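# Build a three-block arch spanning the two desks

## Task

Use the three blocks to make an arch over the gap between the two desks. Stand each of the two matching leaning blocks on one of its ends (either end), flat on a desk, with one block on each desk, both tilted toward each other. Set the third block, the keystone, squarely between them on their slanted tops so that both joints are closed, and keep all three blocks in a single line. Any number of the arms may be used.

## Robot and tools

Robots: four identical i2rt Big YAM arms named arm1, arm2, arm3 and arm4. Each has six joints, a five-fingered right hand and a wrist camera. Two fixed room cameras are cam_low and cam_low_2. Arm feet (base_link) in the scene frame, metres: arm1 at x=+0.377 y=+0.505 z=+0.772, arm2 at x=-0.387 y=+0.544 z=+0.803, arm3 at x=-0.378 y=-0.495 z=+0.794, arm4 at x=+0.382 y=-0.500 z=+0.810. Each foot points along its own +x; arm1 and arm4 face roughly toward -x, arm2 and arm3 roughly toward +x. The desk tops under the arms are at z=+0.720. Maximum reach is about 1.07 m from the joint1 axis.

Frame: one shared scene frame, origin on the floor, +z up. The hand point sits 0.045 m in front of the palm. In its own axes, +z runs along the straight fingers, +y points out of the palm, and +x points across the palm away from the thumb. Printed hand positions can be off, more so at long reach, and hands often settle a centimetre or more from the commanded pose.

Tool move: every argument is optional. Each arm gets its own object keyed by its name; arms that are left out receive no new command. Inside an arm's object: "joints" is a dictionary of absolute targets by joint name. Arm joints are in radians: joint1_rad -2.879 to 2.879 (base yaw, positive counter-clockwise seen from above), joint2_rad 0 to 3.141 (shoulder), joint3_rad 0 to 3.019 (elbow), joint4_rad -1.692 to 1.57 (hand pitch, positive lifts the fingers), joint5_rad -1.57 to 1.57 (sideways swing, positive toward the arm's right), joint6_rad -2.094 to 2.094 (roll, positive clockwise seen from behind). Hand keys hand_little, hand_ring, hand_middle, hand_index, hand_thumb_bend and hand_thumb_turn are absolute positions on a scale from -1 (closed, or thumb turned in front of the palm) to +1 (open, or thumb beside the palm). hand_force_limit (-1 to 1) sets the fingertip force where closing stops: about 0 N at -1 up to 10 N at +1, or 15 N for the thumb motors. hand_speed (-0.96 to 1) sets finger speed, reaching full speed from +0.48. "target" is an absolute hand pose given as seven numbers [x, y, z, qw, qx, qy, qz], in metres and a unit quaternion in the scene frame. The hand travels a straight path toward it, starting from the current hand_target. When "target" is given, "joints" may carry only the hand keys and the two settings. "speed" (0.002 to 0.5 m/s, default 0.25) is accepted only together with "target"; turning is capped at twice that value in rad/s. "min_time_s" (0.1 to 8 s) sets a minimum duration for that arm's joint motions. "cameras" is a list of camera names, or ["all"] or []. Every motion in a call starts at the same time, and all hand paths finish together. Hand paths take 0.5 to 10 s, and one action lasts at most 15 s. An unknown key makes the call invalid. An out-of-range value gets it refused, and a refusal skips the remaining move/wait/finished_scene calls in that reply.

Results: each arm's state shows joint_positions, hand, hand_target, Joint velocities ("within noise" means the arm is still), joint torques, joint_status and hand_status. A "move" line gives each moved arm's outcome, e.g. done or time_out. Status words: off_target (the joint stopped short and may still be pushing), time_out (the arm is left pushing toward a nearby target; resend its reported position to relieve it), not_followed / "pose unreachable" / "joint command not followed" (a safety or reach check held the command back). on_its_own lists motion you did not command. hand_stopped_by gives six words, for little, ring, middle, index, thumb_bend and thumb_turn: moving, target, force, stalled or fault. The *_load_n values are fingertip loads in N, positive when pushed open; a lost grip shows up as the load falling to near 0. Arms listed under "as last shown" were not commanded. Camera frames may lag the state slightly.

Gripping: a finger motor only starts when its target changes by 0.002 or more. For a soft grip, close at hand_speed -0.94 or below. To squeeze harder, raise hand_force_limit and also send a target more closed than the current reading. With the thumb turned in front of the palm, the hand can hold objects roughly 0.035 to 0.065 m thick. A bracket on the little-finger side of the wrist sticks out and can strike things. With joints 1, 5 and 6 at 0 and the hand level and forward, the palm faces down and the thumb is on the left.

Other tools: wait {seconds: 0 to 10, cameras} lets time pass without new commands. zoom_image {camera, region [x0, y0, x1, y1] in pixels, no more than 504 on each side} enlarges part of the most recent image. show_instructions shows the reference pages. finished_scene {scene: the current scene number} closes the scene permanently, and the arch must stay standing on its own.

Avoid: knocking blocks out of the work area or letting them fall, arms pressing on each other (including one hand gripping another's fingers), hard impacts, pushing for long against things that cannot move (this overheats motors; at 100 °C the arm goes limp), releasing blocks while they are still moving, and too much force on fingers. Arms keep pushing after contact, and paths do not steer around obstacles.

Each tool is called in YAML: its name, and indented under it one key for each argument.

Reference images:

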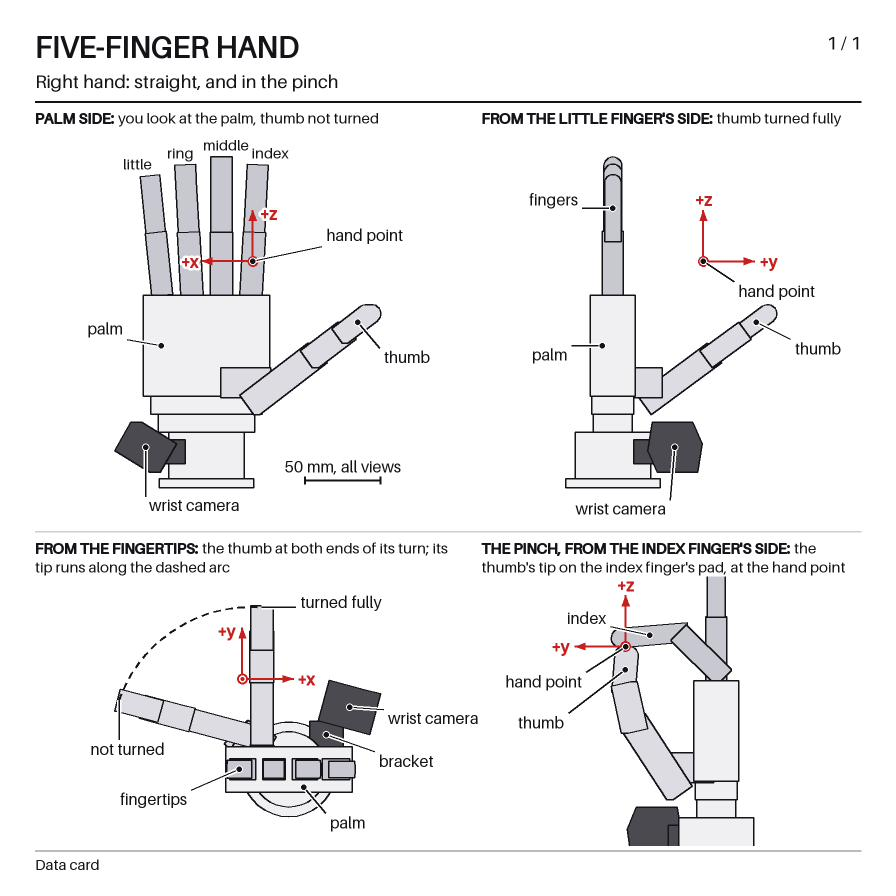

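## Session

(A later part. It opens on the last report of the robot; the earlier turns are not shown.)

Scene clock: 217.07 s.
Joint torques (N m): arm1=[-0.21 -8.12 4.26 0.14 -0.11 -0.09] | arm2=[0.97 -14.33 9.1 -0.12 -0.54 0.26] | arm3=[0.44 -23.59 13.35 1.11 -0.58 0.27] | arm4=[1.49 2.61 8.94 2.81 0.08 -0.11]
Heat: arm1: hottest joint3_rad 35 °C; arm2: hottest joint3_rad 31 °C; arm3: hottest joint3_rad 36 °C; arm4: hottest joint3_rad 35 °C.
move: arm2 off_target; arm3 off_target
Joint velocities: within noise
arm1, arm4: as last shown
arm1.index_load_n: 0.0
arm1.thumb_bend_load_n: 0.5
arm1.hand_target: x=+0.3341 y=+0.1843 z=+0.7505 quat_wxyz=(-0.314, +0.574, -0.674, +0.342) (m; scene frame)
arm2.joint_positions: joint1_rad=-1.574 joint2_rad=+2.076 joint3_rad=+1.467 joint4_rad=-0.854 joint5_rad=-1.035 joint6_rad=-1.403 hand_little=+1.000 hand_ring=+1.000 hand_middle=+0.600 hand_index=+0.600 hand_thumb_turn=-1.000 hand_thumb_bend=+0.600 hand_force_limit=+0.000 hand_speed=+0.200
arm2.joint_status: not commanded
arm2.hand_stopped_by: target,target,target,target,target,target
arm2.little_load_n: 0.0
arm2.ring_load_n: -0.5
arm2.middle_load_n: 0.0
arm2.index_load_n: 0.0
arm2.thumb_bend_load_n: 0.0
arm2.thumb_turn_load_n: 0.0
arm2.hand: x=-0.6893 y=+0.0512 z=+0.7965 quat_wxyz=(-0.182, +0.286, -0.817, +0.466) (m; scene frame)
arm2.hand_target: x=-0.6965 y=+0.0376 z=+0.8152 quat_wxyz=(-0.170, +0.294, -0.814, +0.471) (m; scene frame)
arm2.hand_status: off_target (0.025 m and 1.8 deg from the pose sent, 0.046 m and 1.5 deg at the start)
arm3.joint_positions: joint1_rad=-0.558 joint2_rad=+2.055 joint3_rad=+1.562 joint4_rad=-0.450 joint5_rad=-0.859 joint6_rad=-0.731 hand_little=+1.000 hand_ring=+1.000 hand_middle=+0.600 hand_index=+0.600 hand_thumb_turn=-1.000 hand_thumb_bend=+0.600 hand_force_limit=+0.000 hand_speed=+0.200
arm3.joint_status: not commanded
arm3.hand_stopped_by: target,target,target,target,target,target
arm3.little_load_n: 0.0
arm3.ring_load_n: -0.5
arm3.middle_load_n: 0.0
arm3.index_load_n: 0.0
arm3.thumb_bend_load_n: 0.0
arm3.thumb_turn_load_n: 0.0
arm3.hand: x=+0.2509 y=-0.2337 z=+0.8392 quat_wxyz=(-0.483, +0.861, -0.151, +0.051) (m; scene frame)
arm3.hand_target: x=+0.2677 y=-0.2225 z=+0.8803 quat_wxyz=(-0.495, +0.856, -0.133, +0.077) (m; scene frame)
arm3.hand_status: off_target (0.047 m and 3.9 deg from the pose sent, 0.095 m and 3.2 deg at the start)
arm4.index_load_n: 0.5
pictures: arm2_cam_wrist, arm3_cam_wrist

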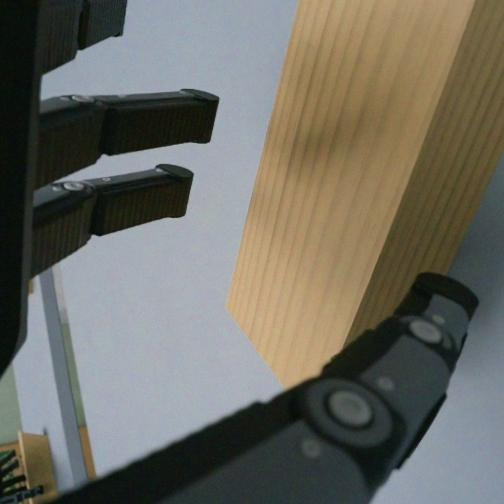

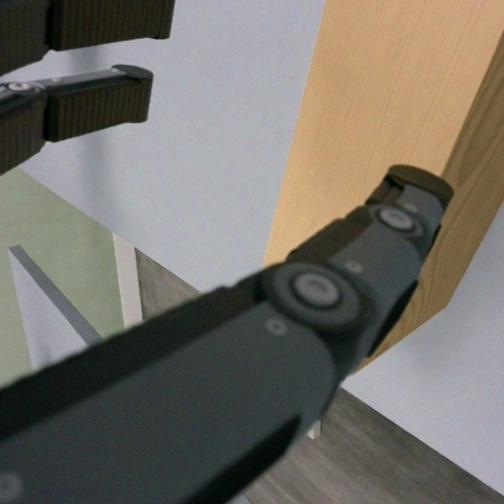

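move:
  arm2: {"target": [-0.697, 0.025, 0.742, 0.17, -0.2945, 0.8142, -0.4705], "speed": 0.06}
  arm3: {"target": [0.268, -0.218, 0.752, 0.4941, -0.8556, 0.1326, -0.0767], "speed": 0.1}
  cameras: ["arm2_cam_wrist", "arm3_cam_wrist", "cam_low_2"]

Scene clock: 228.03 s.
Joint torques (N m): arm1=[-0.38 -8.06 4.18 0.16 -0.13 -0.1] | arm2=[0.67 -11.58 8.35 0.72 -0.36 0.21] | arm3=[0.26 -20.13 7.38 2.21 -0.53 0.26] | arm4=[1.73 2.9 8.85 2.97 0.07 -0.08]
Heat: arm1: hottest joint3_rad 35 °C; arm2: hottest joint3_rad 33 °C; arm3: hottest joint3_rad 36 °C; arm4: hottest joint3_rad 35 °C.
move: arm2 off_target; arm3 off_target
Joint velocities: within noise
arm1, arm4: as last shown
arm1.ring_load_n: -0.5
arm1.middle_load_n: 2.5
arm1.thumb_bend_load_n: 0.0
arm2.joint_positions: joint1_rad=-1.559 joint2_rad=+2.156 joint3_rad=+1.469 joint4_rad=-0.725 joint5_rad=-1.037 joint6_rad=-1.371 hand_little=+1.000 hand_ring=+1.000 hand_middle=+0.600 hand_index=+0.600 hand_thumb_turn=-1.000 hand_thumb_bend=+0.600 hand_force_limit=+0.000 hand_speed=+0.200
arm2.joint_status: not commanded
arm2.hand_stopped_by: target,target,target,target,target,target
arm2.little_load_n: 0.0
arm2.ring_load_n: 0.0
arm2.middle_load_n: 0.0
arm2.index_load_n: 1.0
arm2.thumb_bend_load_n: -0.5
arm2.thumb_turn_load_n: -0.5
arm2.hand: x=-0.6915 y=+0.0351 z=+0.7531 quat_wxyz=(-0.173, +0.291, -0.814, +0.472) (m; scene frame)
arm2.hand_target: x=-0.6967 y=+0.0255 z=+0.7423 quat_wxyz=(-0.170, +0.295, -0.814, +0.471) (m; scene frame)
arm2.hand_status: off_target (0.016 m and 0.6 deg from the pose sent, 0.061 m and 1.8 deg at the start)
arm3.joint_positions: joint1_rad=-0.551 joint2_rad=+2.185 joint3_rad=+1.537 joint4_rad=-0.213 joint5_rad=-0.854 joint6_rad=-0.724 hand_little=+1.000 hand_ring=+1.000 hand_middle=+0.600 hand_index=+0.600 hand_thumb_turn=-1.000 hand_thumb_bend=+0.600 hand_force_limit=+0.000 hand_speed=+0.200
arm3.joint_status: not commanded
arm3.hand_stopped_by: target,target,target,target,target,target
arm3.little_load_n: 0.0
arm3.ring_load_n: 0.0
arm3.middle_load_n: 0.0
arm3.index_load_n: 0.0
arm3.thumb_bend_load_n: 0.0
arm3.thumb_turn_load_n: 0.0
arm3.hand: x=+0.2718 y=-0.2252 z=+0.7627 quat_wxyz=(-0.494, +0.855, -0.133, +0.082) (m; scene frame)
arm3.hand_target: x=+0.2677 y=-0.2182 z=+0.7521 quat_wxyz=(-0.494, +0.856, -0.133, +0.077) (m; scene frame)
arm3.hand_status: off_target (0.013 m and 0.6 deg from the pose sent, 0.090 m and 3.9 deg at the start)
arm4.index_load_n: 0.0
pictures: arm2_cam_wrist, arm3_cam_wrist, cam_low_2

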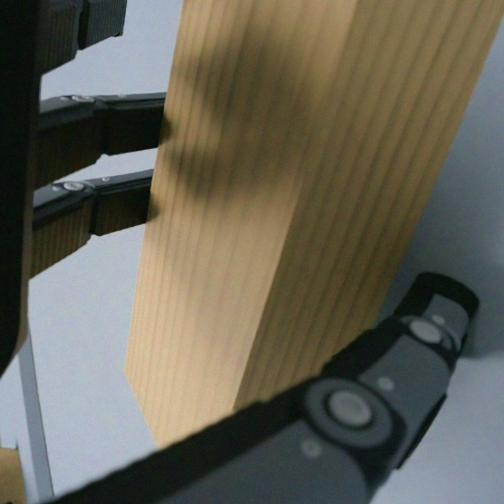

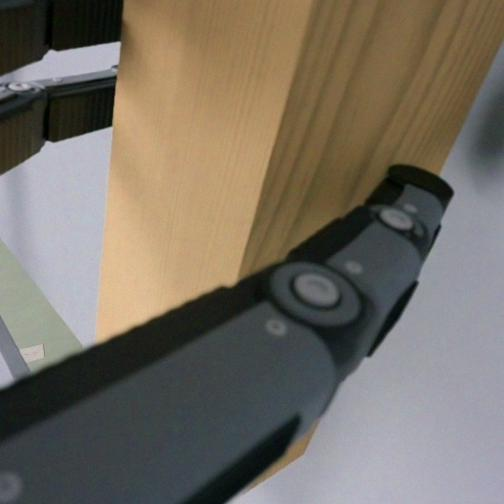

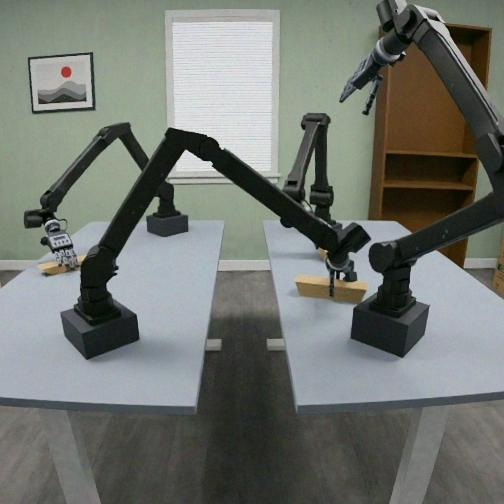

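move:
  arm1: {"joints": {"hand_speed": -0.94, "hand_force_limit": -0.4, "hand_index": -0.2, "hand_middle": -0.2, "hand_thumb_bend": -0.2}}
  arm2: {"joints": {"hand_speed": -0.94, "hand_force_limit": -0.4, "hand_index": -0.2, "hand_middle": -0.2, "hand_thumb_bend": -0.2}}
  arm3: {"joints": {"hand_speed": -0.94, "hand_force_limit": -0.4, "hand_index": -0.2, "hand_middle": -0.2, "hand_thumb_bend": -0.2}}
  cameras: ["arm1_cam_wrist", "arm2_cam_wrist", "arm3_cam_wrist"]

Scene clock: 239.67 s.
Joint torques (N m): arm1=[-0.73 -8.29 4.26 0.09 0.06 -0.09] | arm2=[0.09 -11.99 8.31 0.5 -0.22 0.17] | arm3=[0.32 -20.42 7.38 2.13 -0.57 0.25] | arm4=[1.49 2.73 8.87 2.82 0.08 -0.11]
Heat: arm1: hottest joint3_rad 35 °C; arm2: hottest joint3_rad 33 °C; arm3: hottest joint3_rad 36 °C; arm4: hottest joint3_rad 36 °C.
move: arm1 off_target; arm2 off_target; arm3 off_target
Joint velocities: within noise
arm1.joint_positions: joint1_rad=+0.306 joint2_rad=+1.736 joint3_rad=+0.922 joint4_rad=-1.201 joint5_rad=-0.899 joint6_rad=-2.095 hand_little=+1.000 hand_ring=+1.000 hand_middle=+0.567 hand_index=+0.506 hand_thumb_turn=-1.000 hand_thumb_bend=+0.400 hand_force_limit=-0.400 hand_speed=-0.940
arm1.joint_status: hand_middle off_target (ended at +0.567, target -0.200); hand_index off_target (ended at +0.506, target -0.200); hand_thumb_bend off_target (ended at +0.400, target -0.200); the others done
arm1.hand_stopped_by: target,target,force,force,force,target
arm1.little_load_n: 0.0
arm1.ring_load_n: 0.0
arm1.middle_load_n: 1.0
arm1.index_load_n: 4.0
arm1.thumb_bend_load_n: 4.0
arm1.thumb_turn_load_n: 0.0
arm1.hand: x=+0.3342 y=+0.1786 z=+0.7619 quat_wxyz=(-0.311, +0.571, -0.674, +0.350) (m; scene frame)
arm1.hand_target: x=+0.3342 y=+0.1844 z=+0.7504 quat_wxyz=(-0.314, +0.574, -0.674, +0.342) (m; scene frame)
arm1.hand_status: not commanded
arm2.joint_positions: joint1_rad=-1.553 joint2_rad=+2.158 joint3_rad=+1.471 joint4_rad=-0.720 joint5_rad=-1.041 joint6_rad=-1.368 hand_little=+1.000 hand_ring=+1.000 hand_middle=+0.444 hand_index=+0.460 hand_thumb_turn=-1.000 hand_thumb_bend=+0.528 hand_force_limit=-0.400 hand_speed=-0.940
arm2.joint_status: hand_middle off_target (ended at +0.444, target -0.200); hand_index off_target (ended at +0.460, target -0.200); hand_thumb_bend off_target (ended at +0.528, target -0.200); the others done
arm2.hand_stopped_by: target,target,force,force,force,target
arm2.little_load_n: 0.0
arm2.ring_load_n: 0.0
arm2.middle_load_n: 4.0
arm2.index_load_n: 0.5
arm2.thumb_bend_load_n: 6.5
arm2.thumb_turn_load_n: 0.0
arm2.hand: x=-0.6886 y=+0.0319 z=+0.7532 quat_wxyz=(-0.174, +0.294, -0.812, +0.474) (m; scene frame)
arm2.hand_target: x=-0.6966 y=+0.0255 z=+0.7423 quat_wxyz=(-0.170, +0.295, -0.814, +0.471) (m; scene frame)
arm2.hand_status: not commanded
arm3.joint_positions: joint1_rad=-0.549 joint2_rad=+2.185 joint3_rad=+1.537 joint4_rad=-0.211 joint5_rad=-0.853 joint6_rad=-0.722 hand_little=+1.000 hand_ring=+1.000 hand_middle=+0.443 hand_index=+0.443 hand_thumb_turn=-1.000 hand_thumb_bend=+0.529 hand_force_limit=-0.400 hand_speed=-0.940
arm3.joint_status: hand_middle off_target (ended at +0.443, target -0.200); hand_index off_target (ended at +0.443, target -0.200); hand_thumb_bend off_target (ended at +0.529, target -0.200); the others done
arm3.hand_stopped_by: target,target,force,force,force,target
arm3.little_load_n: 0.0
arm3.ring_load_n: 0.0
arm3.middle_load_n: 3.5
arm3.index_load_n: 3.0
arm3.thumb_bend_load_n: 8.5
arm3.thumb_turn_load_n: 0.5
arm3.hand: x=+0.2718 y=-0.2241 z=+0.7628 quat_wxyz=(-0.494, +0.855, -0.132, +0.082) (m; scene frame)
arm3.hand_target: x=+0.2677 y=-0.2180 z=+0.7521 quat_wxyz=(-0.494, +0.856, -0.133, +0.076) (m; scene frame)
arm3.hand_status: not commanded
arm4.joint_positions: joint1_rad=-0.413 joint2_rad=+0.602 joint3_rad=+1.437 joint4_rad=-1.316 joint5_rad=+0.076 joint6_rad=-0.995 hand_little=+1.000 hand_ring=+1.000 hand_middle=+1.000 hand_index=+1.000 hand_thumb_turn=+1.000 hand_thumb_bend=+1.000 hand_force_limit=+0.000 hand_speed=-0.800
arm4.joint_status: not commanded
arm4.hand_stopped_by: target,target,target,target,target,target
arm4.little_load_n: 0.0
arm4.ring_load_n: 0.0
arm4.middle_load_n: 0.0
arm4.index_load_n: 0.0
arm4.thumb_bend_load_n: 0.0
arm4.thumb_turn_load_n: 0.0
arm4.hand: x=+0.3469 y=-0.2802 z=+1.3173 quat_wxyz=(-0.482, +0.672, +0.532, +0.181) (m; scene frame)
arm4.hand_target: x=+0.3475 y=-0.2816 z=+1.3260 quat_wxyz=(-0.491, +0.668, +0.528, +0.184) (m; scene frame)
arm4.hand_status: not commanded
pictures: arm1_cam_wrist, arm2_cam_wrist, arm3_cam_wrist

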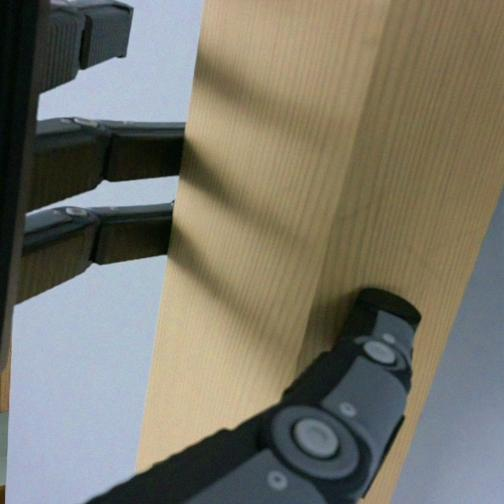

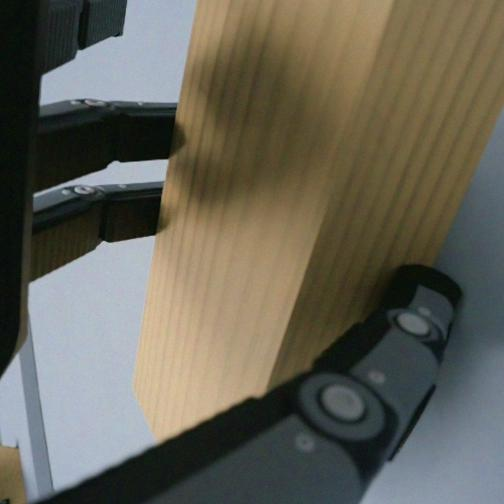

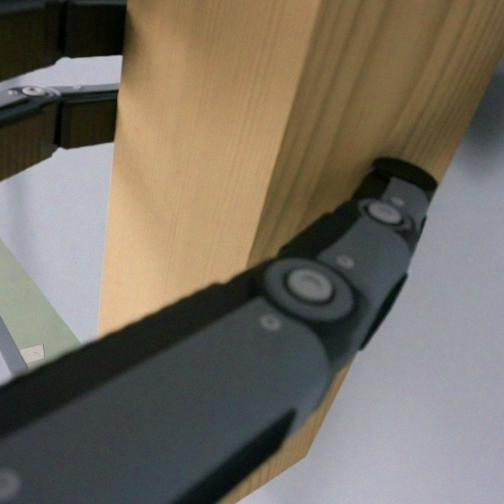

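move:
  arm1: {"joints": {"hand_force_limit": -0.15, "hand_index": -0.3, "hand_middle": -0.3}}
  arm2: {"joints": {"hand_force_limit": -0.15, "hand_index": -0.3, "hand_middle": -0.3}}
  arm3: {"joints": {"hand_force_limit": -0.15, "hand_index": -0.3, "hand_middle": -0.3}}
  cameras: []

Scene clock: 244.13 s.
Joint torques (N m): arm1=[-0.62 -8.18 4.25 0.09 0.06 -0.09] | arm2=[-0.03 -11.99 8.23 0.53 -0.22 0.15] | arm3=[0.26 -20.54 7.43 2.07 -0.58 0.24] | arm4=[1.55 2.67 8.83 2.77 0.06 -0.12]
Heat: arm1: hottest joint3_rad 34 °C; arm2: hottest joint3_rad 33 °C; arm3: hottest joint3_rad 36 °C; arm4: hottest joint3_rad 36 °C.
move: arm1 off_target; arm2 off_target; arm3 off_target
Joint velocities: within noise
arm1.joint_positions: joint1_rad=+0.306 joint2_rad=+1.736 joint3_rad=+0.922 joint4_rad=-1.201 joint5_rad=-0.900 joint6_rad=-2.095 hand_little=+1.000 hand_ring=+1.000 hand_middle=+0.552 hand_index=+0.501 hand_thumb_turn=-1.000 hand_thumb_bend=+0.400 hand_force_limit=-0.150 hand_speed=-0.940
arm1.joint_status: hand_middle off_target (ended at +0.552, target -0.300); hand_index off_target (ended at +0.501, target -0.300); the others done
arm1.hand_stopped_by: target,target,force,force,force,target
arm1.little_load_n: 0.0
arm1.ring_load_n: 0.0
arm1.middle_load_n: 4.0
arm1.index_load_n: 3.5
arm1.thumb_bend_load_n: 6.0
arm1.thumb_turn_load_n: 0.0
arm1.hand: x=+0.3343 y=+0.1785 z=+0.7620 quat_wxyz=(-0.311, +0.571, -0.674, +0.350) (m; scene frame)
arm1.hand_target: x=+0.3342 y=+0.1843 z=+0.7504 quat_wxyz=(-0.314, +0.574, -0.674, +0.343) (m; scene frame)
arm1.hand_status: not commanded
arm2.joint_positions: joint1_rad=-1.552 joint2_rad=+2.158 joint3_rad=+1.471 joint4_rad=-0.720 joint5_rad=-1.041 joint6_rad=-1.368 hand_little=+1.000 hand_ring=+1.000 hand_middle=+0.440 hand_index=+0.445 hand_thumb_turn=-1.000 hand_thumb_bend=+0.528 hand_force_limit=-0.150 hand_speed=-0.940
arm2.joint_status: hand_middle off_target (ended at +0.440, target -0.300); hand_index off_target (ended at +0.445, target -0.300); the others done
arm2.hand_stopped_by: target,target,force,force,force,target
arm2.little_load_n: -0.5
arm2.ring_load_n: 0.0
arm2.middle_load_n: 2.5
arm2.index_load_n: 4.5
arm2.thumb_bend_load_n: 8.5
arm2.thumb_turn_load_n: 0.0
arm2.hand: x=-0.6885 y=+0.0316 z=+0.7533 quat_wxyz=(-0.174, +0.294, -0.812, +0.474) (m; scene frame)
arm2.hand_target: x=-0.6966 y=+0.0255 z=+0.7423 quat_wxyz=(-0.170, +0.295, -0.814, +0.471) (m; scene frame)
arm2.hand_status: not commanded
arm3.joint_positions: joint1_rad=-0.549 joint2_rad=+2.185 joint3_rad=+1.537 joint4_rad=-0.210 joint5_rad=-0.853 joint6_rad=-0.721 hand_little=+1.000 hand_ring=+1.000 hand_middle=+0.434 hand_index=+0.428 hand_thumb_turn=-1.000 hand_thumb_bend=+0.530 hand_force_limit=-0.150 hand_speed=-0.940
arm3.joint_status: hand_middle off_target (ended at +0.434, target -0.300); hand_index off_target (ended at +0.428, target -0.300); the others done
arm3.hand_stopped_by: target,target,force,force,force,target
arm3.little_load_n: 0.0
arm3.ring_load_n: 0.0
arm3.middle_load_n: 3.5
arm3.index_load_n: 5.5
arm3.thumb_bend_load_n: 11.5
arm3.thumb_turn_load_n: 0.0
arm3.hand: x=+0.2720 y=-0.2241 z=+0.7629 quat_wxyz=(-0.495, +0.855, -0.133, +0.083) (m; scene frame)
arm3.hand_target: x=+0.2678 y=-0.2183 z=+0.7521 quat_wxyz=(-0.494, +0.856, -0.133, +0.077) (m; scene frame)
arm3.hand_status: not commanded
arm4: as last shown
pictures: none
No camera images: "cameras" was empty.

move:
  arm1: {"target": [0.33, 0.165, 0.86, 0.3419, -0.5923, 0.6318, -0.3649], "speed": 0.12}
  arm2: {"target": [-0.690, 0.032, 1.06, 0.17, -0.2945, 0.8142, -0.4705], "speed": 0.15}
  arm3: {"target": [0.265, -0.225, 1.06, 0.4941, -0.8556, 0.1326, -0.0767], "speed": 0.15}
  cameras: ["all"]

Scene clock: 250.73 s.
Joint torques (N m): arm1=[0.26 -10.75 9.55 -0.96 -0.54 -0.01] | arm2=[0.44 -13.22 11.21 -0.16 -0.74 0.19] | arm3=[-0.62 -20.07 8.99 1.55 -0.62 0.19] | arm4=[1.32 2.9 8.88 2.77 0.08 -0.1]
Heat: arm1: hottest joint3_rad 35 °C; arm2: hottest joint3_rad 33 °C; arm3: hottest joint3_rad 36 °C; arm4: hottest joint3_rad 36 °C.
move: arm1 off_target; arm2 off_target; arm3 not_followed
Joint velocities: within noise
arm1.joint_positions: joint1_rad=+0.308 joint2_rad=+1.617 joint3_rad=+1.021 joint4_rad=-1.486 joint5_rad=-0.891 joint6_rad=-2.103 hand_little=+1.000 hand_ring=+1.000 hand_middle=+0.552 hand_index=+0.501 hand_thumb_turn=-1.000 hand_thumb_bend=+0.399 hand_force_limit=-0.150 hand_speed=-0.940
arm1.joint_status: not commanded
arm1.hand_stopped_by: target,target,force,force,force,target
arm1.little_load_n: 0.0
arm1.ring_load_n: -0.5
arm1.middle_load_n: 0.0
arm1.index_load_n: 0.0
arm1.thumb_bend_load_n: 0.0
arm1.thumb_turn_load_n: 0.0
arm1.hand: x=+0.3359 y=+0.1834 z=+0.8441 quat_wxyz=(-0.337, +0.561, -0.677, +0.336) (m; scene frame)
arm1.hand_target: x=+0.3310 y=+0.1655 z=+0.8602 quat_wxyz=(-0.317, +0.577, -0.669, +0.345) (m; scene frame)
arm1.hand_status: off_target (0.025 m and 7.1 deg from the pose sent, 0.099 m and 6.7 deg at the start; a joint's target at an end of its range on 90 of 90 steps)
arm2.joint_positions: joint1_rad=-1.552 joint2_rad=+1.879 joint3_rad=+1.836 joint4_rad=-1.389 joint5_rad=-1.026 joint6_rad=-1.358 hand_little=+1.000 hand_ring=+1.000 hand_middle=+0.439 hand_index=+0.444 hand_thumb_turn=-1.000 hand_thumb_bend=+0.527 hand_force_limit=-0.150 hand_speed=-0.940
arm2.joint_status: not commanded
arm2.hand_stopped_by: target,target,force,force,force,target
arm2.little_load_n: 0.0
arm2.ring_load_n: 0.0
arm2.middle_load_n: 0.0
arm2.index_load_n: 0.0
arm2.thumb_bend_load_n: 0.0
arm2.thumb_turn_load_n: 0.0
arm2.hand: x=-0.6858 y=+0.0409 z=+1.0403 quat_wxyz=(-0.183, +0.285, -0.819, +0.463) (m; scene frame)
arm2.hand_target: x=-0.6893 y=+0.0327 z=+1.0600 quat_wxyz=(-0.170, +0.294, -0.814, +0.471) (m; scene frame)
arm2.hand_status: off_target (0.022 m and 2.2 deg from the pose sent, 0.307 m and 0.7 deg at the start)
arm3.joint_positions: joint1_rad=-0.549 joint2_rad=+1.933 joint3_rad=+1.773 joint4_rad=-0.781 joint5_rad=-0.856 joint6_rad=-0.721 hand_little=+1.000 hand_ring=+1.000 hand_middle=+0.433 hand_index=+0.428 hand_thumb_turn=-1.000 hand_thumb_bend=+0.527 hand_force_limit=-0.150 hand_speed=-0.940
arm3.joint_status: not commanded
arm3.hand_stopped_by: target,target,force,force,force,target
arm3.little_load_n: 0.0
arm3.ring_load_n: 0.0
arm3.middle_load_n: 0.0
arm3.index_load_n: 0.0
arm3.thumb_bend_load_n: 0.0
arm3.thumb_turn_load_n: 0.0
arm3.on_its_own: joint2_rad is held at +1.933, not at its first target +2.201; joint3_rad is held at +1.773, not at its first target +1.534; joint4_rad is held at -0.781, not at its first target -0.196
arm3.hand: x=+0.2497 y=-0.2275 z=+0.9859 quat_wxyz=(-0.483, +0.861, -0.152, +0.048) (m; scene frame)
arm3.hand_target: x=+0.2497 y=-0.2275 z=+0.9859 quat_wxyz=(-0.483, +0.861, -0.152, +0.048) (m; scene frame)
arm3.hand_status: not_followed (0.076 m and 4.2 deg from the pose sent, 0.297 m and 0.7 deg at the start)
arm4.joint_positions: joint1_rad=-0.413 joint2_rad=+0.602 joint3_rad=+1.437 joint4_rad=-1.316 joint5_rad=+0.076 joint6_rad=-0.995 hand_little=+1.000 hand_ring=+1.000 hand_middle=+1.000 hand_index=+1.000 hand_thumb_turn=+1.000 hand_thumb_bend=+1.000 hand_force_limit=+0.000 hand_speed=-0.800
arm4.joint_status: not commanded
arm4.hand_stopped_by: target,target,target,target,target,target
arm4.little_load_n: 0.0
arm4.ring_load_n: 0.0
arm4.middle_load_n: 0.0
arm4.index_load_n: 0.0
arm4.thumb_bend_load_n: 0.0
arm4.thumb_turn_load_n: 0.0
arm4.hand: x=+0.3469 y=-0.2802 z=+1.3173 quat_wxyz=(-0.482, +0.672, +0.532, +0.181) (m; scene frame)
arm4.hand_target: x=+0.3475 y=-0.2816 z=+1.3260 quat_wxyz=(-0.491, +0.668, +0.528, +0.184) (m; scene frame)
arm4.hand_status: not commanded
pictures: arm1_cam_wrist, arm2_cam_wrist, arm3_cam_wrist, arm4_cam_wrist, cam_low, cam_low_2
pose unreachable (arm3 arm): on one or more control steps of this call this arm could not follow its commanded pose, so it was not sent that pose on those steps. On the call's last step it was still not sent that pose. It may still have moved: this result reports where it is.
cause: moving toward the commanded pose would bring a part of the arm too close to another arm (a part of this arm and the arm4 arm's hand, 68 mm apart when this arm was first held).

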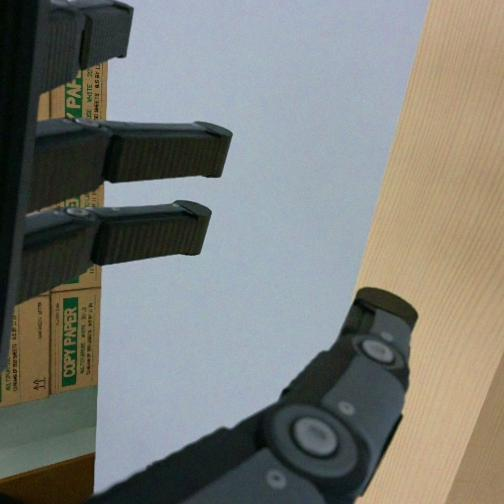

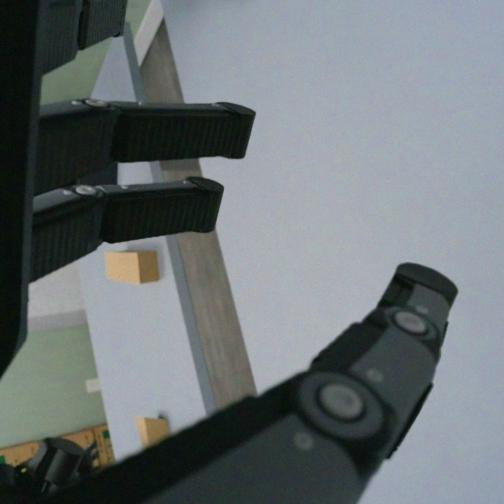

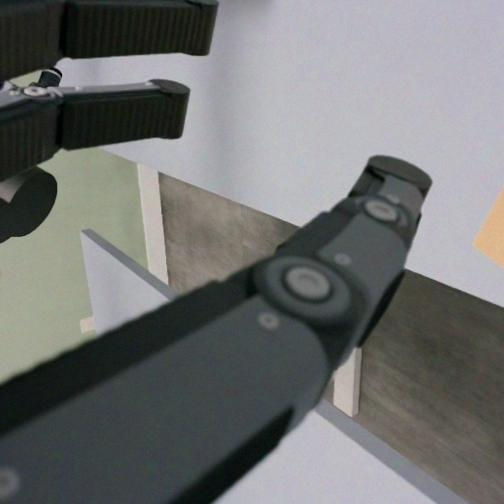

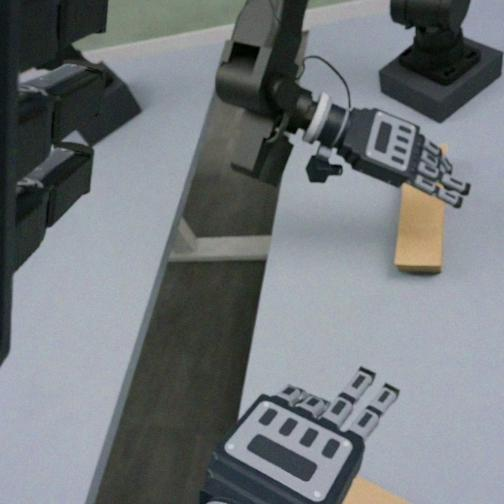

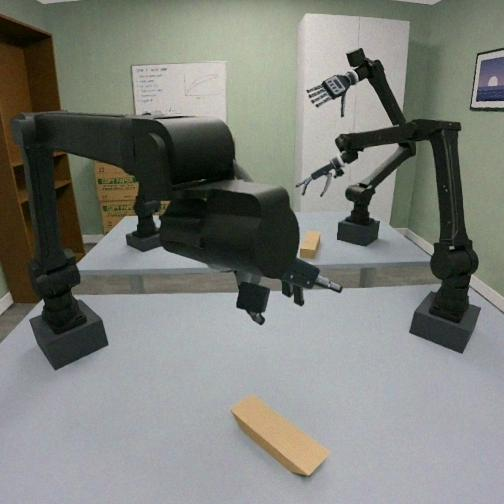

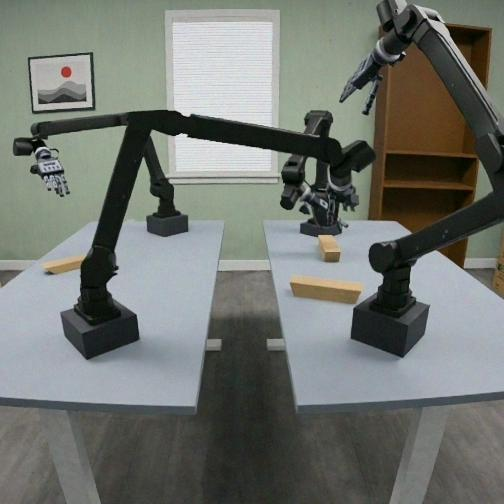

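move:
  arm1: {"target": [0.3335, 0.184, 0.79, 0.3419, -0.5923, 0.6318, -0.3649], "speed": 0.1, "joints": {"hand_speed": 0.0, "hand_index": 0.6, "hand_middle": 0.6, "hand_thumb_bend": 0.6}}
  arm2: {"target": [-0.697, 0.027, 0.80, 0.17, -0.2945, 0.8142, -0.4705], "speed": 0.2, "joints": {"hand_speed": 0.0, "hand_index": 0.6, "hand_middle": 0.6, "hand_thumb_bend": 0.6}}
  arm3: {"target": [0.258, -0.218, 0.80, 0.4941, -0.8556, 0.1326, -0.0767], "speed": 0.2, "joints": {"hand_speed": 0.0, "hand_index": 0.6, "hand_middle": 0.6, "hand_thumb_bend": 0.6}}
  arm4: {"joints": {"joint1_rad": -1.6}, "min_time_s": 2.0}
  cameras: ["arm1_cam_wrist", "arm2_cam_wrist", "arm3_cam_wrist", "cam_low", "cam_low_2"]

Scene clock: 271.97 s.
Joint torques (N m): arm1=[-0.85 -8.47 4.79 -0.17 -0.44 -0.01] | arm2=[0.09 -13.16 6.61 0.65 -0.72 0.09] | arm3=[0.38 -20.01 7.82 2.19 -0.53 0.27] | arm4=[0.97 2.55 8.85 2.8 0.09 -0.09]
Heat: arm1: hottest joint3_rad 37 °C; arm2: hottest joint3_rad 34 °C; arm3: hottest joint3_rad 36 °C; arm4: hottest joint3_rad 36 °C.
move: arm1 off_target; arm2 done; arm3 off_target; arm4 done
Joint velocities: within noise
arm1.joint_positions: joint1_rad=+0.308 joint2_rad=+1.662 joint3_rad=+0.952 joint4_rad=-1.303 joint5_rad=-0.887 joint6_rad=-2.103 hand_little=+1.000 hand_ring=+1.000 hand_middle=+0.600 hand_index=+0.600 hand_thumb_turn=-1.000 hand_thumb_bend=+0.600 hand_force_limit=-0.150 hand_speed=+0.000
arm1.joint_status: all done
arm1.hand_stopped_by: target,target,target,target,target,target
arm1.little_load_n: 0.0
arm1.ring_load_n: 0.0
arm1.middle_load_n: 0.0
arm1.index_load_n: 0.0
arm1.thumb_bend_load_n: 0.0
arm1.thumb_turn_load_n: 0.0
arm1.hand: x=+0.3327 y=+0.1788 z=+0.7976 quat_wxyz=(-0.308, +0.578, -0.672, +0.346) (m; scene frame)
arm1.hand_target: x=+0.3342 y=+0.1837 z=+0.7902 quat_wxyz=(-0.315, +0.574, -0.674, +0.342) (m; scene frame)
arm1.hand_status: off_target (0.009 m and 6.6 deg from the pose sent, 0.054 m and 7.1 deg at the start; a joint's target at an end of its range on 75 of 75 steps)
arm2.joint_positions: joint1_rad=-1.552 joint2_rad=+2.087 joint3_rad=+1.522 joint4_rad=-0.837 joint5_rad=-1.027 joint6_rad=-1.361 hand_little=+1.000 hand_ring=+1.000 hand_middle=+0.600 hand_index=+0.600 hand_thumb_turn=-1.000 hand_thumb_bend=+0.600 hand_force_limit=-0.150 hand_speed=+0.000
arm2.joint_status: all done
arm2.hand_stopped_by: target,target,target,target,target,target
arm2.little_load_n: 0.0
arm2.ring_load_n: 0.0
arm2.middle_load_n: 0.0
arm2.index_load_n: 0.0
arm2.thumb_bend_load_n: 0.0
arm2.thumb_turn_load_n: 0.0
arm2.hand: x=-0.6955 y=+0.0278 z=+0.8076 quat_wxyz=(-0.171, +0.293, -0.815, +0.469) (m; scene frame)
arm2.hand_target: x=-0.6969 y=+0.0270 z=+0.8000 quat_wxyz=(-0.170, +0.295, -0.814, +0.471) (m; scene frame)
arm2.hand_status: done (0.008 m and 0.3 deg from the pose sent, 0.241 m and 2.2 deg at the start)
arm3.joint_positions: joint1_rad=-0.548 joint2_rad=+2.094 joint3_rad=+1.516 joint4_rad=-0.284 joint5_rad=-0.852 joint6_rad=-0.720 hand_little=+1.000 hand_ring=+1.000 hand_middle=+0.600 hand_index=+0.600 hand_thumb_turn=-1.000 hand_thumb_bend=+0.600 hand_force_limit=-0.150 hand_speed=+0.000
arm3.joint_status: all done
arm3.hand_stopped_by: target,target,target,target,target,target
arm3.little_load_n: 0.0
arm3.ring_load_n: 0.0
arm3.middle_load_n: 0.0
arm3.index_load_n: 0.5
arm3.thumb_bend_load_n: 0.0
arm3.thumb_turn_load_n: 0.0
arm3.hand: x=+0.2604 y=-0.2254 z=+0.8081 quat_wxyz=(-0.494, +0.856, -0.134, +0.081) (m; scene frame)
arm3.hand_target: x=+0.2579 y=-0.2181 z=+0.8002 quat_wxyz=(-0.494, +0.856, -0.133, +0.077) (m; scene frame)
arm3.hand_status: off_target (0.011 m and 0.5 deg from the pose sent, 0.186 m and 4.2 deg at the start)
arm4.joint_positions: joint1_rad=-1.591 joint2_rad=+0.602 joint3_rad=+1.437 joint4_rad=-1.316 joint5_rad=+0.076 joint6_rad=-0.995 hand_little=+1.000 hand_ring=+1.000 hand_middle=+1.000 hand_index=+1.000 hand_thumb_turn=+1.000 hand_thumb_bend=+1.000 hand_force_limit=+0.000 hand_speed=-0.800
arm4.joint_status: all done
arm4.hand_stopped_by: target,target,target,target,target,target
arm4.little_load_n: 0.0
arm4.ring_load_n: 0.0
arm4.middle_load_n: 0.0
arm4.index_load_n: 0.0
arm4.thumb_bend_load_n: 0.0
arm4.thumb_turn_load_n: 0.0
arm4.hand: x=+0.5680 y=-0.3794 z=+1.3177 quat_wxyz=(-0.297, +0.854, +0.071, +0.421) (m; scene frame)
arm4.hand_target: x=+0.5679 y=-0.3821 z=+1.3264 quat_wxyz=(-0.301, +0.849, +0.067, +0.430) (m; scene frame)
arm4.hand_status: not commanded
pictures: arm1_cam_wrist, arm2_cam_wrist, arm3_cam_wrist, cam_low, cam_low_2

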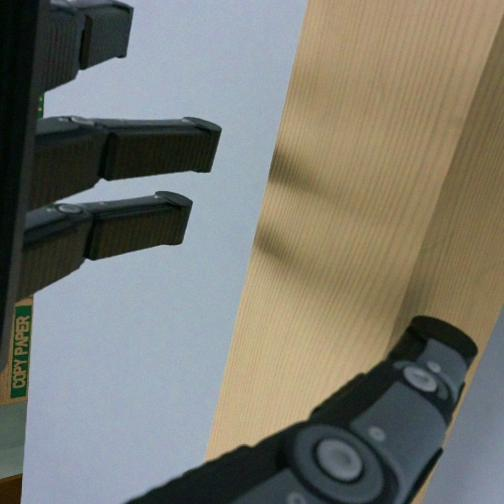

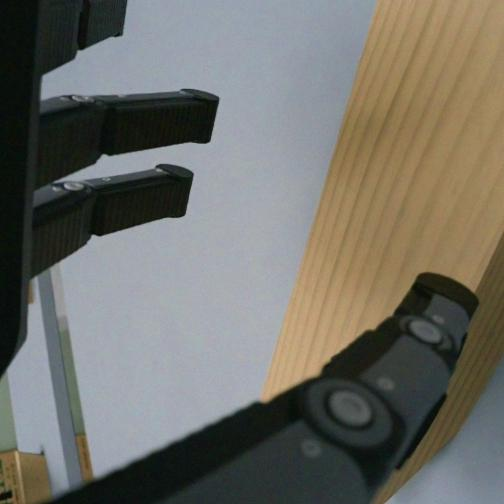

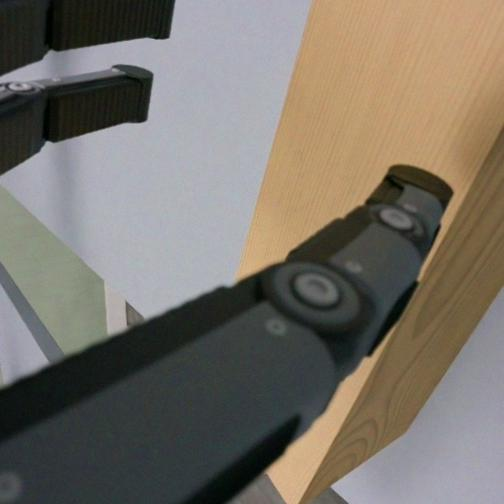

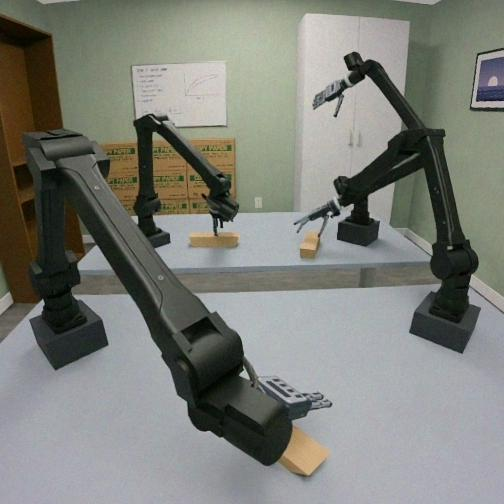

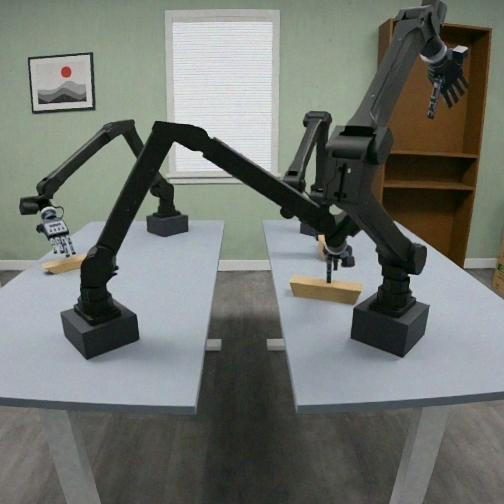

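zoom_image:
  camera: "cam_low_2"
  region: [270, 220, 390, 320]

zoom_image:
  camera: "cam_low"
  region: [170, 210, 350, 270]

Scaled by 4.200 from the camera's 504x504 image, which has a finer 720x720 frame.

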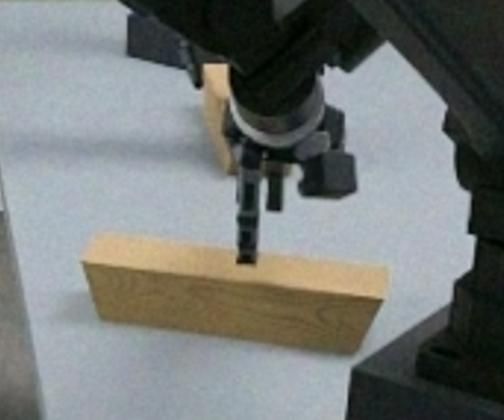

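Scaled by 2.800 from the camera's 504x504 image, which has a finer 720x720 frame.

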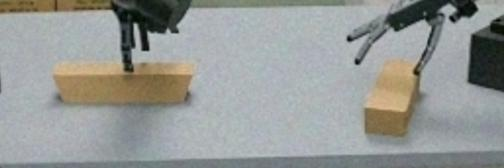

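move:
  arm1: {"target": [0.342, 0.1835, 0.741, 0.3419, -0.5923, 0.6318, -0.3649], "speed": 0.08}
  arm2: {"target": [-0.699, 0.030, 0.735, 0.17, -0.2945, 0.8142, -0.4705], "speed": 0.08}
  arm3: {"target": [0.256, -0.251, 0.782, 0.4941, -0.8556, 0.1326, -0.0767], "speed": 0.08}
  cameras: ["arm1_cam_wrist", "arm2_cam_wrist", "arm3_cam_wrist"]

Scene clock: 298.77 s.
Joint torques (N m): arm1=[-0.03 -8.47 4.12 0.06 -0.32 0] | arm2=[-0.32 -12.51 5.82 0.79 -0.59 0.02] | arm3=[-1.2 -18.96 7.17 1.96 -0.74 0.15] | arm4=[0.91 2.73 8.99 2.81 0.06 -0.09]
Heat: arm1: hottest joint3_rad 35 °C; arm2: hottest joint3_rad 33 °C; arm3: hottest joint3_rad 35 °C; arm4: hottest joint3_rad 36 °C.
move: arm1 off_target; arm2 off_target; arm3 off_target
Joint velocities: within noise
arm1.joint_positions: joint1_rad=+0.318 joint2_rad=+1.758 joint3_rad=+0.911 joint4_rad=-1.167 joint5_rad=-0.903 joint6_rad=-2.103 hand_little=+1.000 hand_ring=+1.000 hand_middle=+0.600 hand_index=+0.600 hand_thumb_turn=-1.000 hand_thumb_bend=+0.600 hand_force_limit=-0.150 hand_speed=+0.000
arm1.joint_status: not commanded
arm1.hand_stopped_by: target,target,target,target,target,target
arm1.little_load_n: 0.0
arm1.ring_load_n: 0.0
arm1.middle_load_n: 1.0
arm1.index_load_n: 0.0
arm1.thumb_bend_load_n: 0.0
arm1.thumb_turn_load_n: 0.0
arm1.hand: x=+0.3393 y=+0.1786 z=+0.7503 quat_wxyz=(-0.312, +0.577, -0.668, +0.351) (m; scene frame)
arm1.hand_target: x=+0.3426 y=+0.1834 z=+0.7413 quat_wxyz=(-0.318, +0.577, -0.668, +0.346) (m; scene frame)
arm1.hand_status: off_target (0.011 m and 5.9 deg from the pose sent, 0.058 m and 6.6 deg at the start; a joint's target at an end of its range on 44 of 44 steps)
arm2.joint_positions: joint1_rad=-1.554 joint2_rad=+2.172 joint3_rad=+1.501 joint4_rad=-0.726 joint5_rad=-1.032 joint6_rad=-1.367 hand_little=+1.000 hand_ring=+1.000 hand_middle=+0.600 hand_index=+0.600 hand_thumb_turn=-1.000 hand_thumb_bend=+0.600 hand_force_limit=-0.150 hand_speed=+0.000
arm2.joint_status: not commanded
arm2.hand_stopped_by: target,target,target,target,target,target
arm2.little_load_n: 0.0
arm2.ring_load_n: 0.0
arm2.middle_load_n: 0.0
arm2.index_load_n: 0.0
arm2.thumb_bend_load_n: -0.5
arm2.thumb_turn_load_n: 0.5
arm2.hand: x=-0.6975 y=+0.0257 z=+0.7532 quat_wxyz=(-0.168, +0.295, -0.813, +0.473) (m; scene frame)
arm2.hand_target: x=-0.6986 y=+0.0303 z=+0.7354 quat_wxyz=(-0.170, +0.294, -0.814, +0.470) (m; scene frame)
arm2.hand_status: off_target (0.019 m and 0.4 deg from the pose sent, 0.073 m and 0.3 deg at the start)
arm3.joint_positions: joint1_rad=-0.580 joint2_rad=+2.098 joint3_rad=+1.490 joint4_rad=-0.284 joint5_rad=-0.880 joint6_rad=-0.762 hand_little=+1.000 hand_ring=+1.000 hand_middle=+0.600 hand_index=+0.600 hand_thumb_turn=-1.000 hand_thumb_bend=+0.600 hand_force_limit=-0.150 hand_speed=+0.000
arm3.joint_status: not commanded
arm3.hand_stopped_by: target,target,target,target,target,target
arm3.little_load_n: 0.0
arm3.ring_load_n: 0.0
arm3.middle_load_n: 0.0
arm3.index_load_n: 0.0
arm3.thumb_bend_load_n: 0.0
arm3.thumb_turn_load_n: 0.0
arm3.hand: x=+0.2569 y=-0.2464 z=+0.7972 quat_wxyz=(-0.496, +0.855, -0.131, +0.080) (m; scene frame)
arm3.hand_target: x=+0.2556 y=-0.2509 z=+0.7821 quat_wxyz=(-0.494, +0.856, -0.133, +0.077) (m; scene frame)
arm3.hand_status: off_target (0.016 m and 0.4 deg from the pose sent, 0.037 m and 0.5 deg at the start)
arm4: as last shown
pictures: arm1_cam_wrist, arm2_cam_wrist, arm3_cam_wrist

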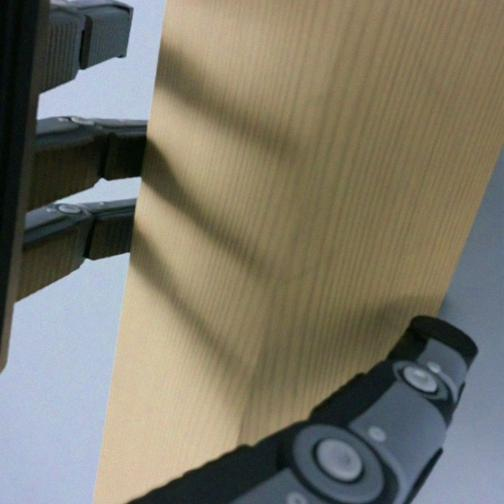

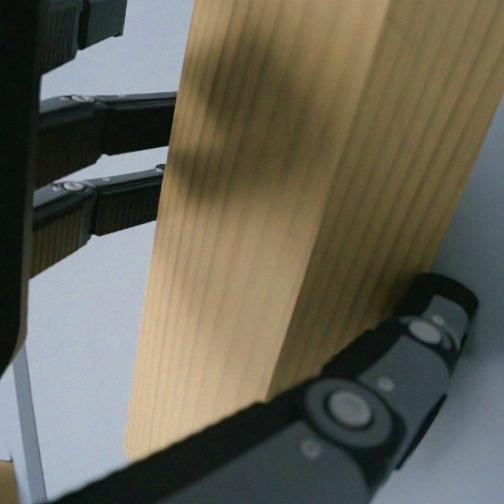

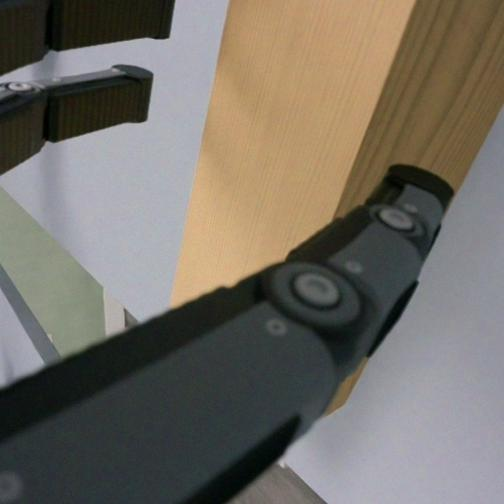

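move:
  arm2: {"target": [-0.699, 0.030, 0.724, 0.17, -0.2945, 0.8142, -0.4705], "speed": 0.05}
  arm3: {"target": [0.256, -0.251, 0.738, 0.4941, -0.8556, 0.1326, -0.0767], "speed": 0.08}
  cameras: ["arm2_cam_wrist", "arm3_cam_wrist"]

Scene clock: 305.47 s.
Joint torques (N m): arm1=[-0.03 -8.7 4.1 0.03 -0.32 -0.01] | arm2=[-0.21 -11.52 5.57 1.07 -0.49 0.02] | arm3=[-1.14 -17.9 6.71 1.88 -0.19 0.11] | arm4=[0.38 2.67 8.79 2.81 0.08 -0.09]
Heat: arm1: hottest joint3_rad 35 °C; arm2: hottest joint3_rad 33 °C; arm3: hottest joint3_rad 34 °C; arm4: hottest joint3_rad 36 °C.
move: arm2 off_target; arm3 off_target
Joint velocities: within noise
arm1, arm4: as last shown
arm2.joint_positions: joint1_rad=-1.554 joint2_rad=+2.173 joint3_rad=+1.501 joint4_rad=-0.715 joint5_rad=-1.035 joint6_rad=-1.367 hand_little=+1.000 hand_ring=+1.000 hand_middle=+0.600 hand_index=+0.600 hand_thumb_turn=-1.000 hand_thumb_bend=+0.600 hand_force_limit=-0.150 hand_speed=+0.000
arm2.joint_status: not commanded
arm2.hand_stopped_by: target,target,target,target,target,target
arm2.little_load_n: 0.0
arm2.ring_load_n: 0.0
arm2.middle_load_n: 0.0
arm2.index_load_n: 0.0
arm2.thumb_bend_load_n: -0.5
arm2.thumb_turn_load_n: 2.5
arm2.hand: x=-0.6987 y=+0.0239 z=+0.7530 quat_wxyz=(-0.165, +0.297, -0.811, +0.476) (m; scene frame)
arm2.hand_target: x=-0.6981 y=+0.0309 z=+0.7249 quat_wxyz=(-0.170, +0.294, -0.814, +0.470) (m; scene frame)
arm2.hand_status: off_target (0.030 m and 0.9 deg from the pose sent, 0.030 m and 0.4 deg at the start)
arm3.joint_positions: joint1_rad=-0.580 joint2_rad=+2.153 joint3_rad=+1.478 joint4_rad=-0.200 joint5_rad=-0.892 joint6_rad=-0.764 hand_little=+1.000 hand_ring=+1.000 hand_middle=+0.600 hand_index=+0.600 hand_thumb_turn=-1.000 hand_thumb_bend=+0.600 hand_force_limit=-0.150 hand_speed=+0.000
arm3.joint_status: not commanded
arm3.hand_stopped_by: target,target,target,target,target,target
arm3.little_load_n: 0.0
arm3.ring_load_n: 0.0
arm3.middle_load_n: 0.0
arm3.index_load_n: 2.0
arm3.thumb_bend_load_n: 0.0
arm3.thumb_turn_load_n: 0.0
arm3.hand: x=+0.2596 y=-0.2444 z=+0.7649 quat_wxyz=(-0.502, +0.852, -0.124, +0.084) (m; scene frame)
arm3.hand_target: x=+0.2549 y=-0.2510 z=+0.7386 quat_wxyz=(-0.494, +0.856, -0.132, +0.076) (m; scene frame)
arm3.hand_status: off_target (0.028 m and 1.7 deg from the pose sent, 0.060 m and 0.5 deg at the start)
pictures: arm2_cam_wrist, arm3_cam_wrist

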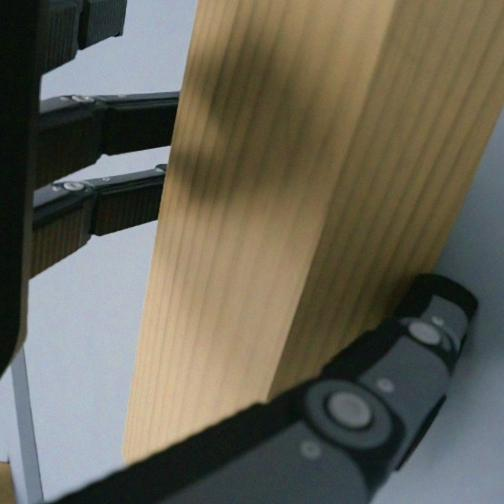

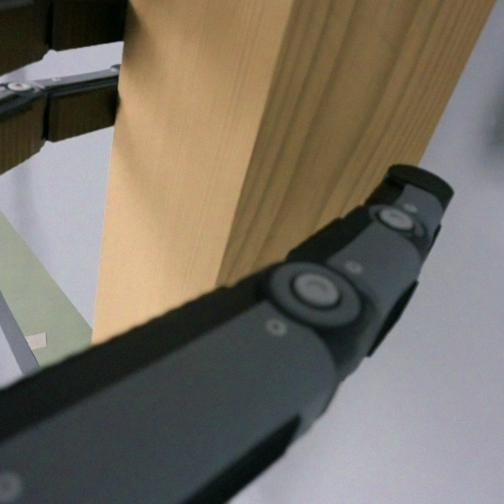

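move:
  arm3: {"target": [0.261, -0.228, 0.82, 0.4941, -0.8556, 0.1326, -0.0767], "speed": 0.1}
  arm2: {"target": [-0.696, 0.028, 0.742, 0.17, -0.2945, 0.8142, -0.4705], "speed": 0.05}
  cameras: ["arm2_cam_wrist", "arm3_cam_wrist"]

Scene clock: 314.07 s.
Joint torques (N m): arm1=[-0.15 -8.59 4.11 0.02 -0.32 0.01] | arm2=[0.26 -13.57 5.67 0.46 -0.45 0.11] | arm3=[0.21 -24.06 12.07 1.03 -0.57 0.28] | arm4=[1.03 2.32 8.88 2.88 0.06 -0.11]
Heat: arm1: hottest joint3_rad 35 °C; arm2: hottest joint3_rad 33 °C; arm3: hottest joint3_rad 34 °C; arm4: hottest joint3_rad 36 °C.
move: arm2 off_target; arm3 off_target
Joint velocities: within noise
arm1, arm4: as last shown
arm1.middle_load_n: 0.5
arm2.joint_positions: joint1_rad=-1.554 joint2_rad=+2.173 joint3_rad=+1.501 joint4_rad=-0.715 joint5_rad=-1.035 joint6_rad=-1.365 hand_little=+1.000 hand_ring=+1.000 hand_middle=+0.600 hand_index=+0.600 hand_thumb_turn=-1.000 hand_thumb_bend=+0.600 hand_force_limit=-0.150 hand_speed=+0.000
arm2.joint_status: not commanded
arm2.hand_stopped_by: target,target,target,target,target,target
arm2.little_load_n: 0.0
arm2.ring_load_n: 0.0
arm2.middle_load_n: 0.0
arm2.index_load_n: 0.0
arm2.thumb_bend_load_n: -0.5
arm2.thumb_turn_load_n: 1.5
arm2.hand: x=-0.6986 y=+0.0240 z=+0.7530 quat_wxyz=(-0.166, +0.296, -0.812, +0.475) (m; scene frame)
arm2.hand_target: x=-0.6958 y=+0.0281 z=+0.7421 quat_wxyz=(-0.170, +0.295, -0.814, +0.470) (m; scene frame)
arm2.hand_status: off_target (0.012 m and 0.9 deg from the pose sent, 0.012 m and 0.9 deg at the start)
arm3.joint_positions: joint1_rad=-0.562 joint2_rad=+2.111 joint3_rad=+1.478 joint4_rad=-0.314 joint5_rad=-0.863 joint6_rad=-0.738 hand_little=+1.000 hand_ring=+1.000 hand_middle=+0.600 hand_index=+0.600 hand_thumb_turn=-1.000 hand_thumb_bend=+0.600 hand_force_limit=-0.150 hand_speed=+0.000
arm3.joint_status: not commanded
arm3.hand_stopped_by: target,target,target,target,target,target
arm3.little_load_n: 0.0
arm3.ring_load_n: 0.0
arm3.middle_load_n: 0.0
arm3.index_load_n: 0.0
arm3.thumb_bend_load_n: 0.0
arm3.thumb_turn_load_n: 0.0
arm3.hand: x=+0.2397 y=-0.2386 z=+0.7803 quat_wxyz=(-0.483, +0.861, -0.150, +0.051) (m; scene frame)
arm3.hand_target: x=+0.2590 y=-0.2284 z=+0.8204 quat_wxyz=(-0.495, +0.856, -0.133, +0.077) (m; scene frame)
arm3.hand_status: off_target (0.046 m and 3.8 deg from the pose sent, 0.057 m and 1.7 deg at the start)
pictures: arm2_cam_wrist, arm3_cam_wrist

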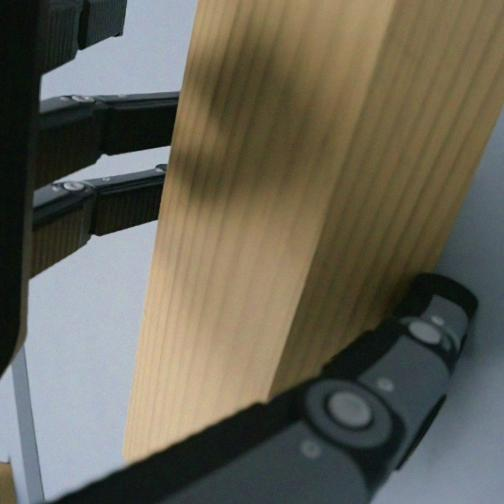

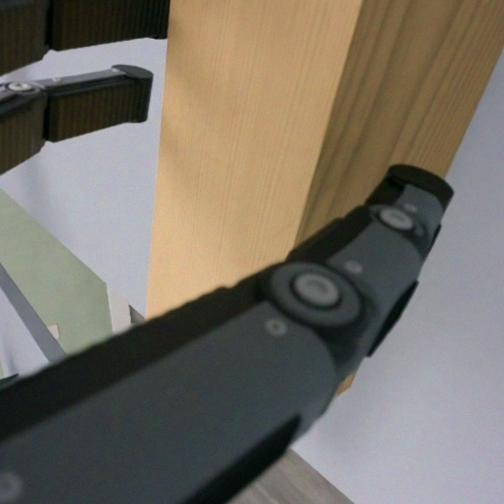

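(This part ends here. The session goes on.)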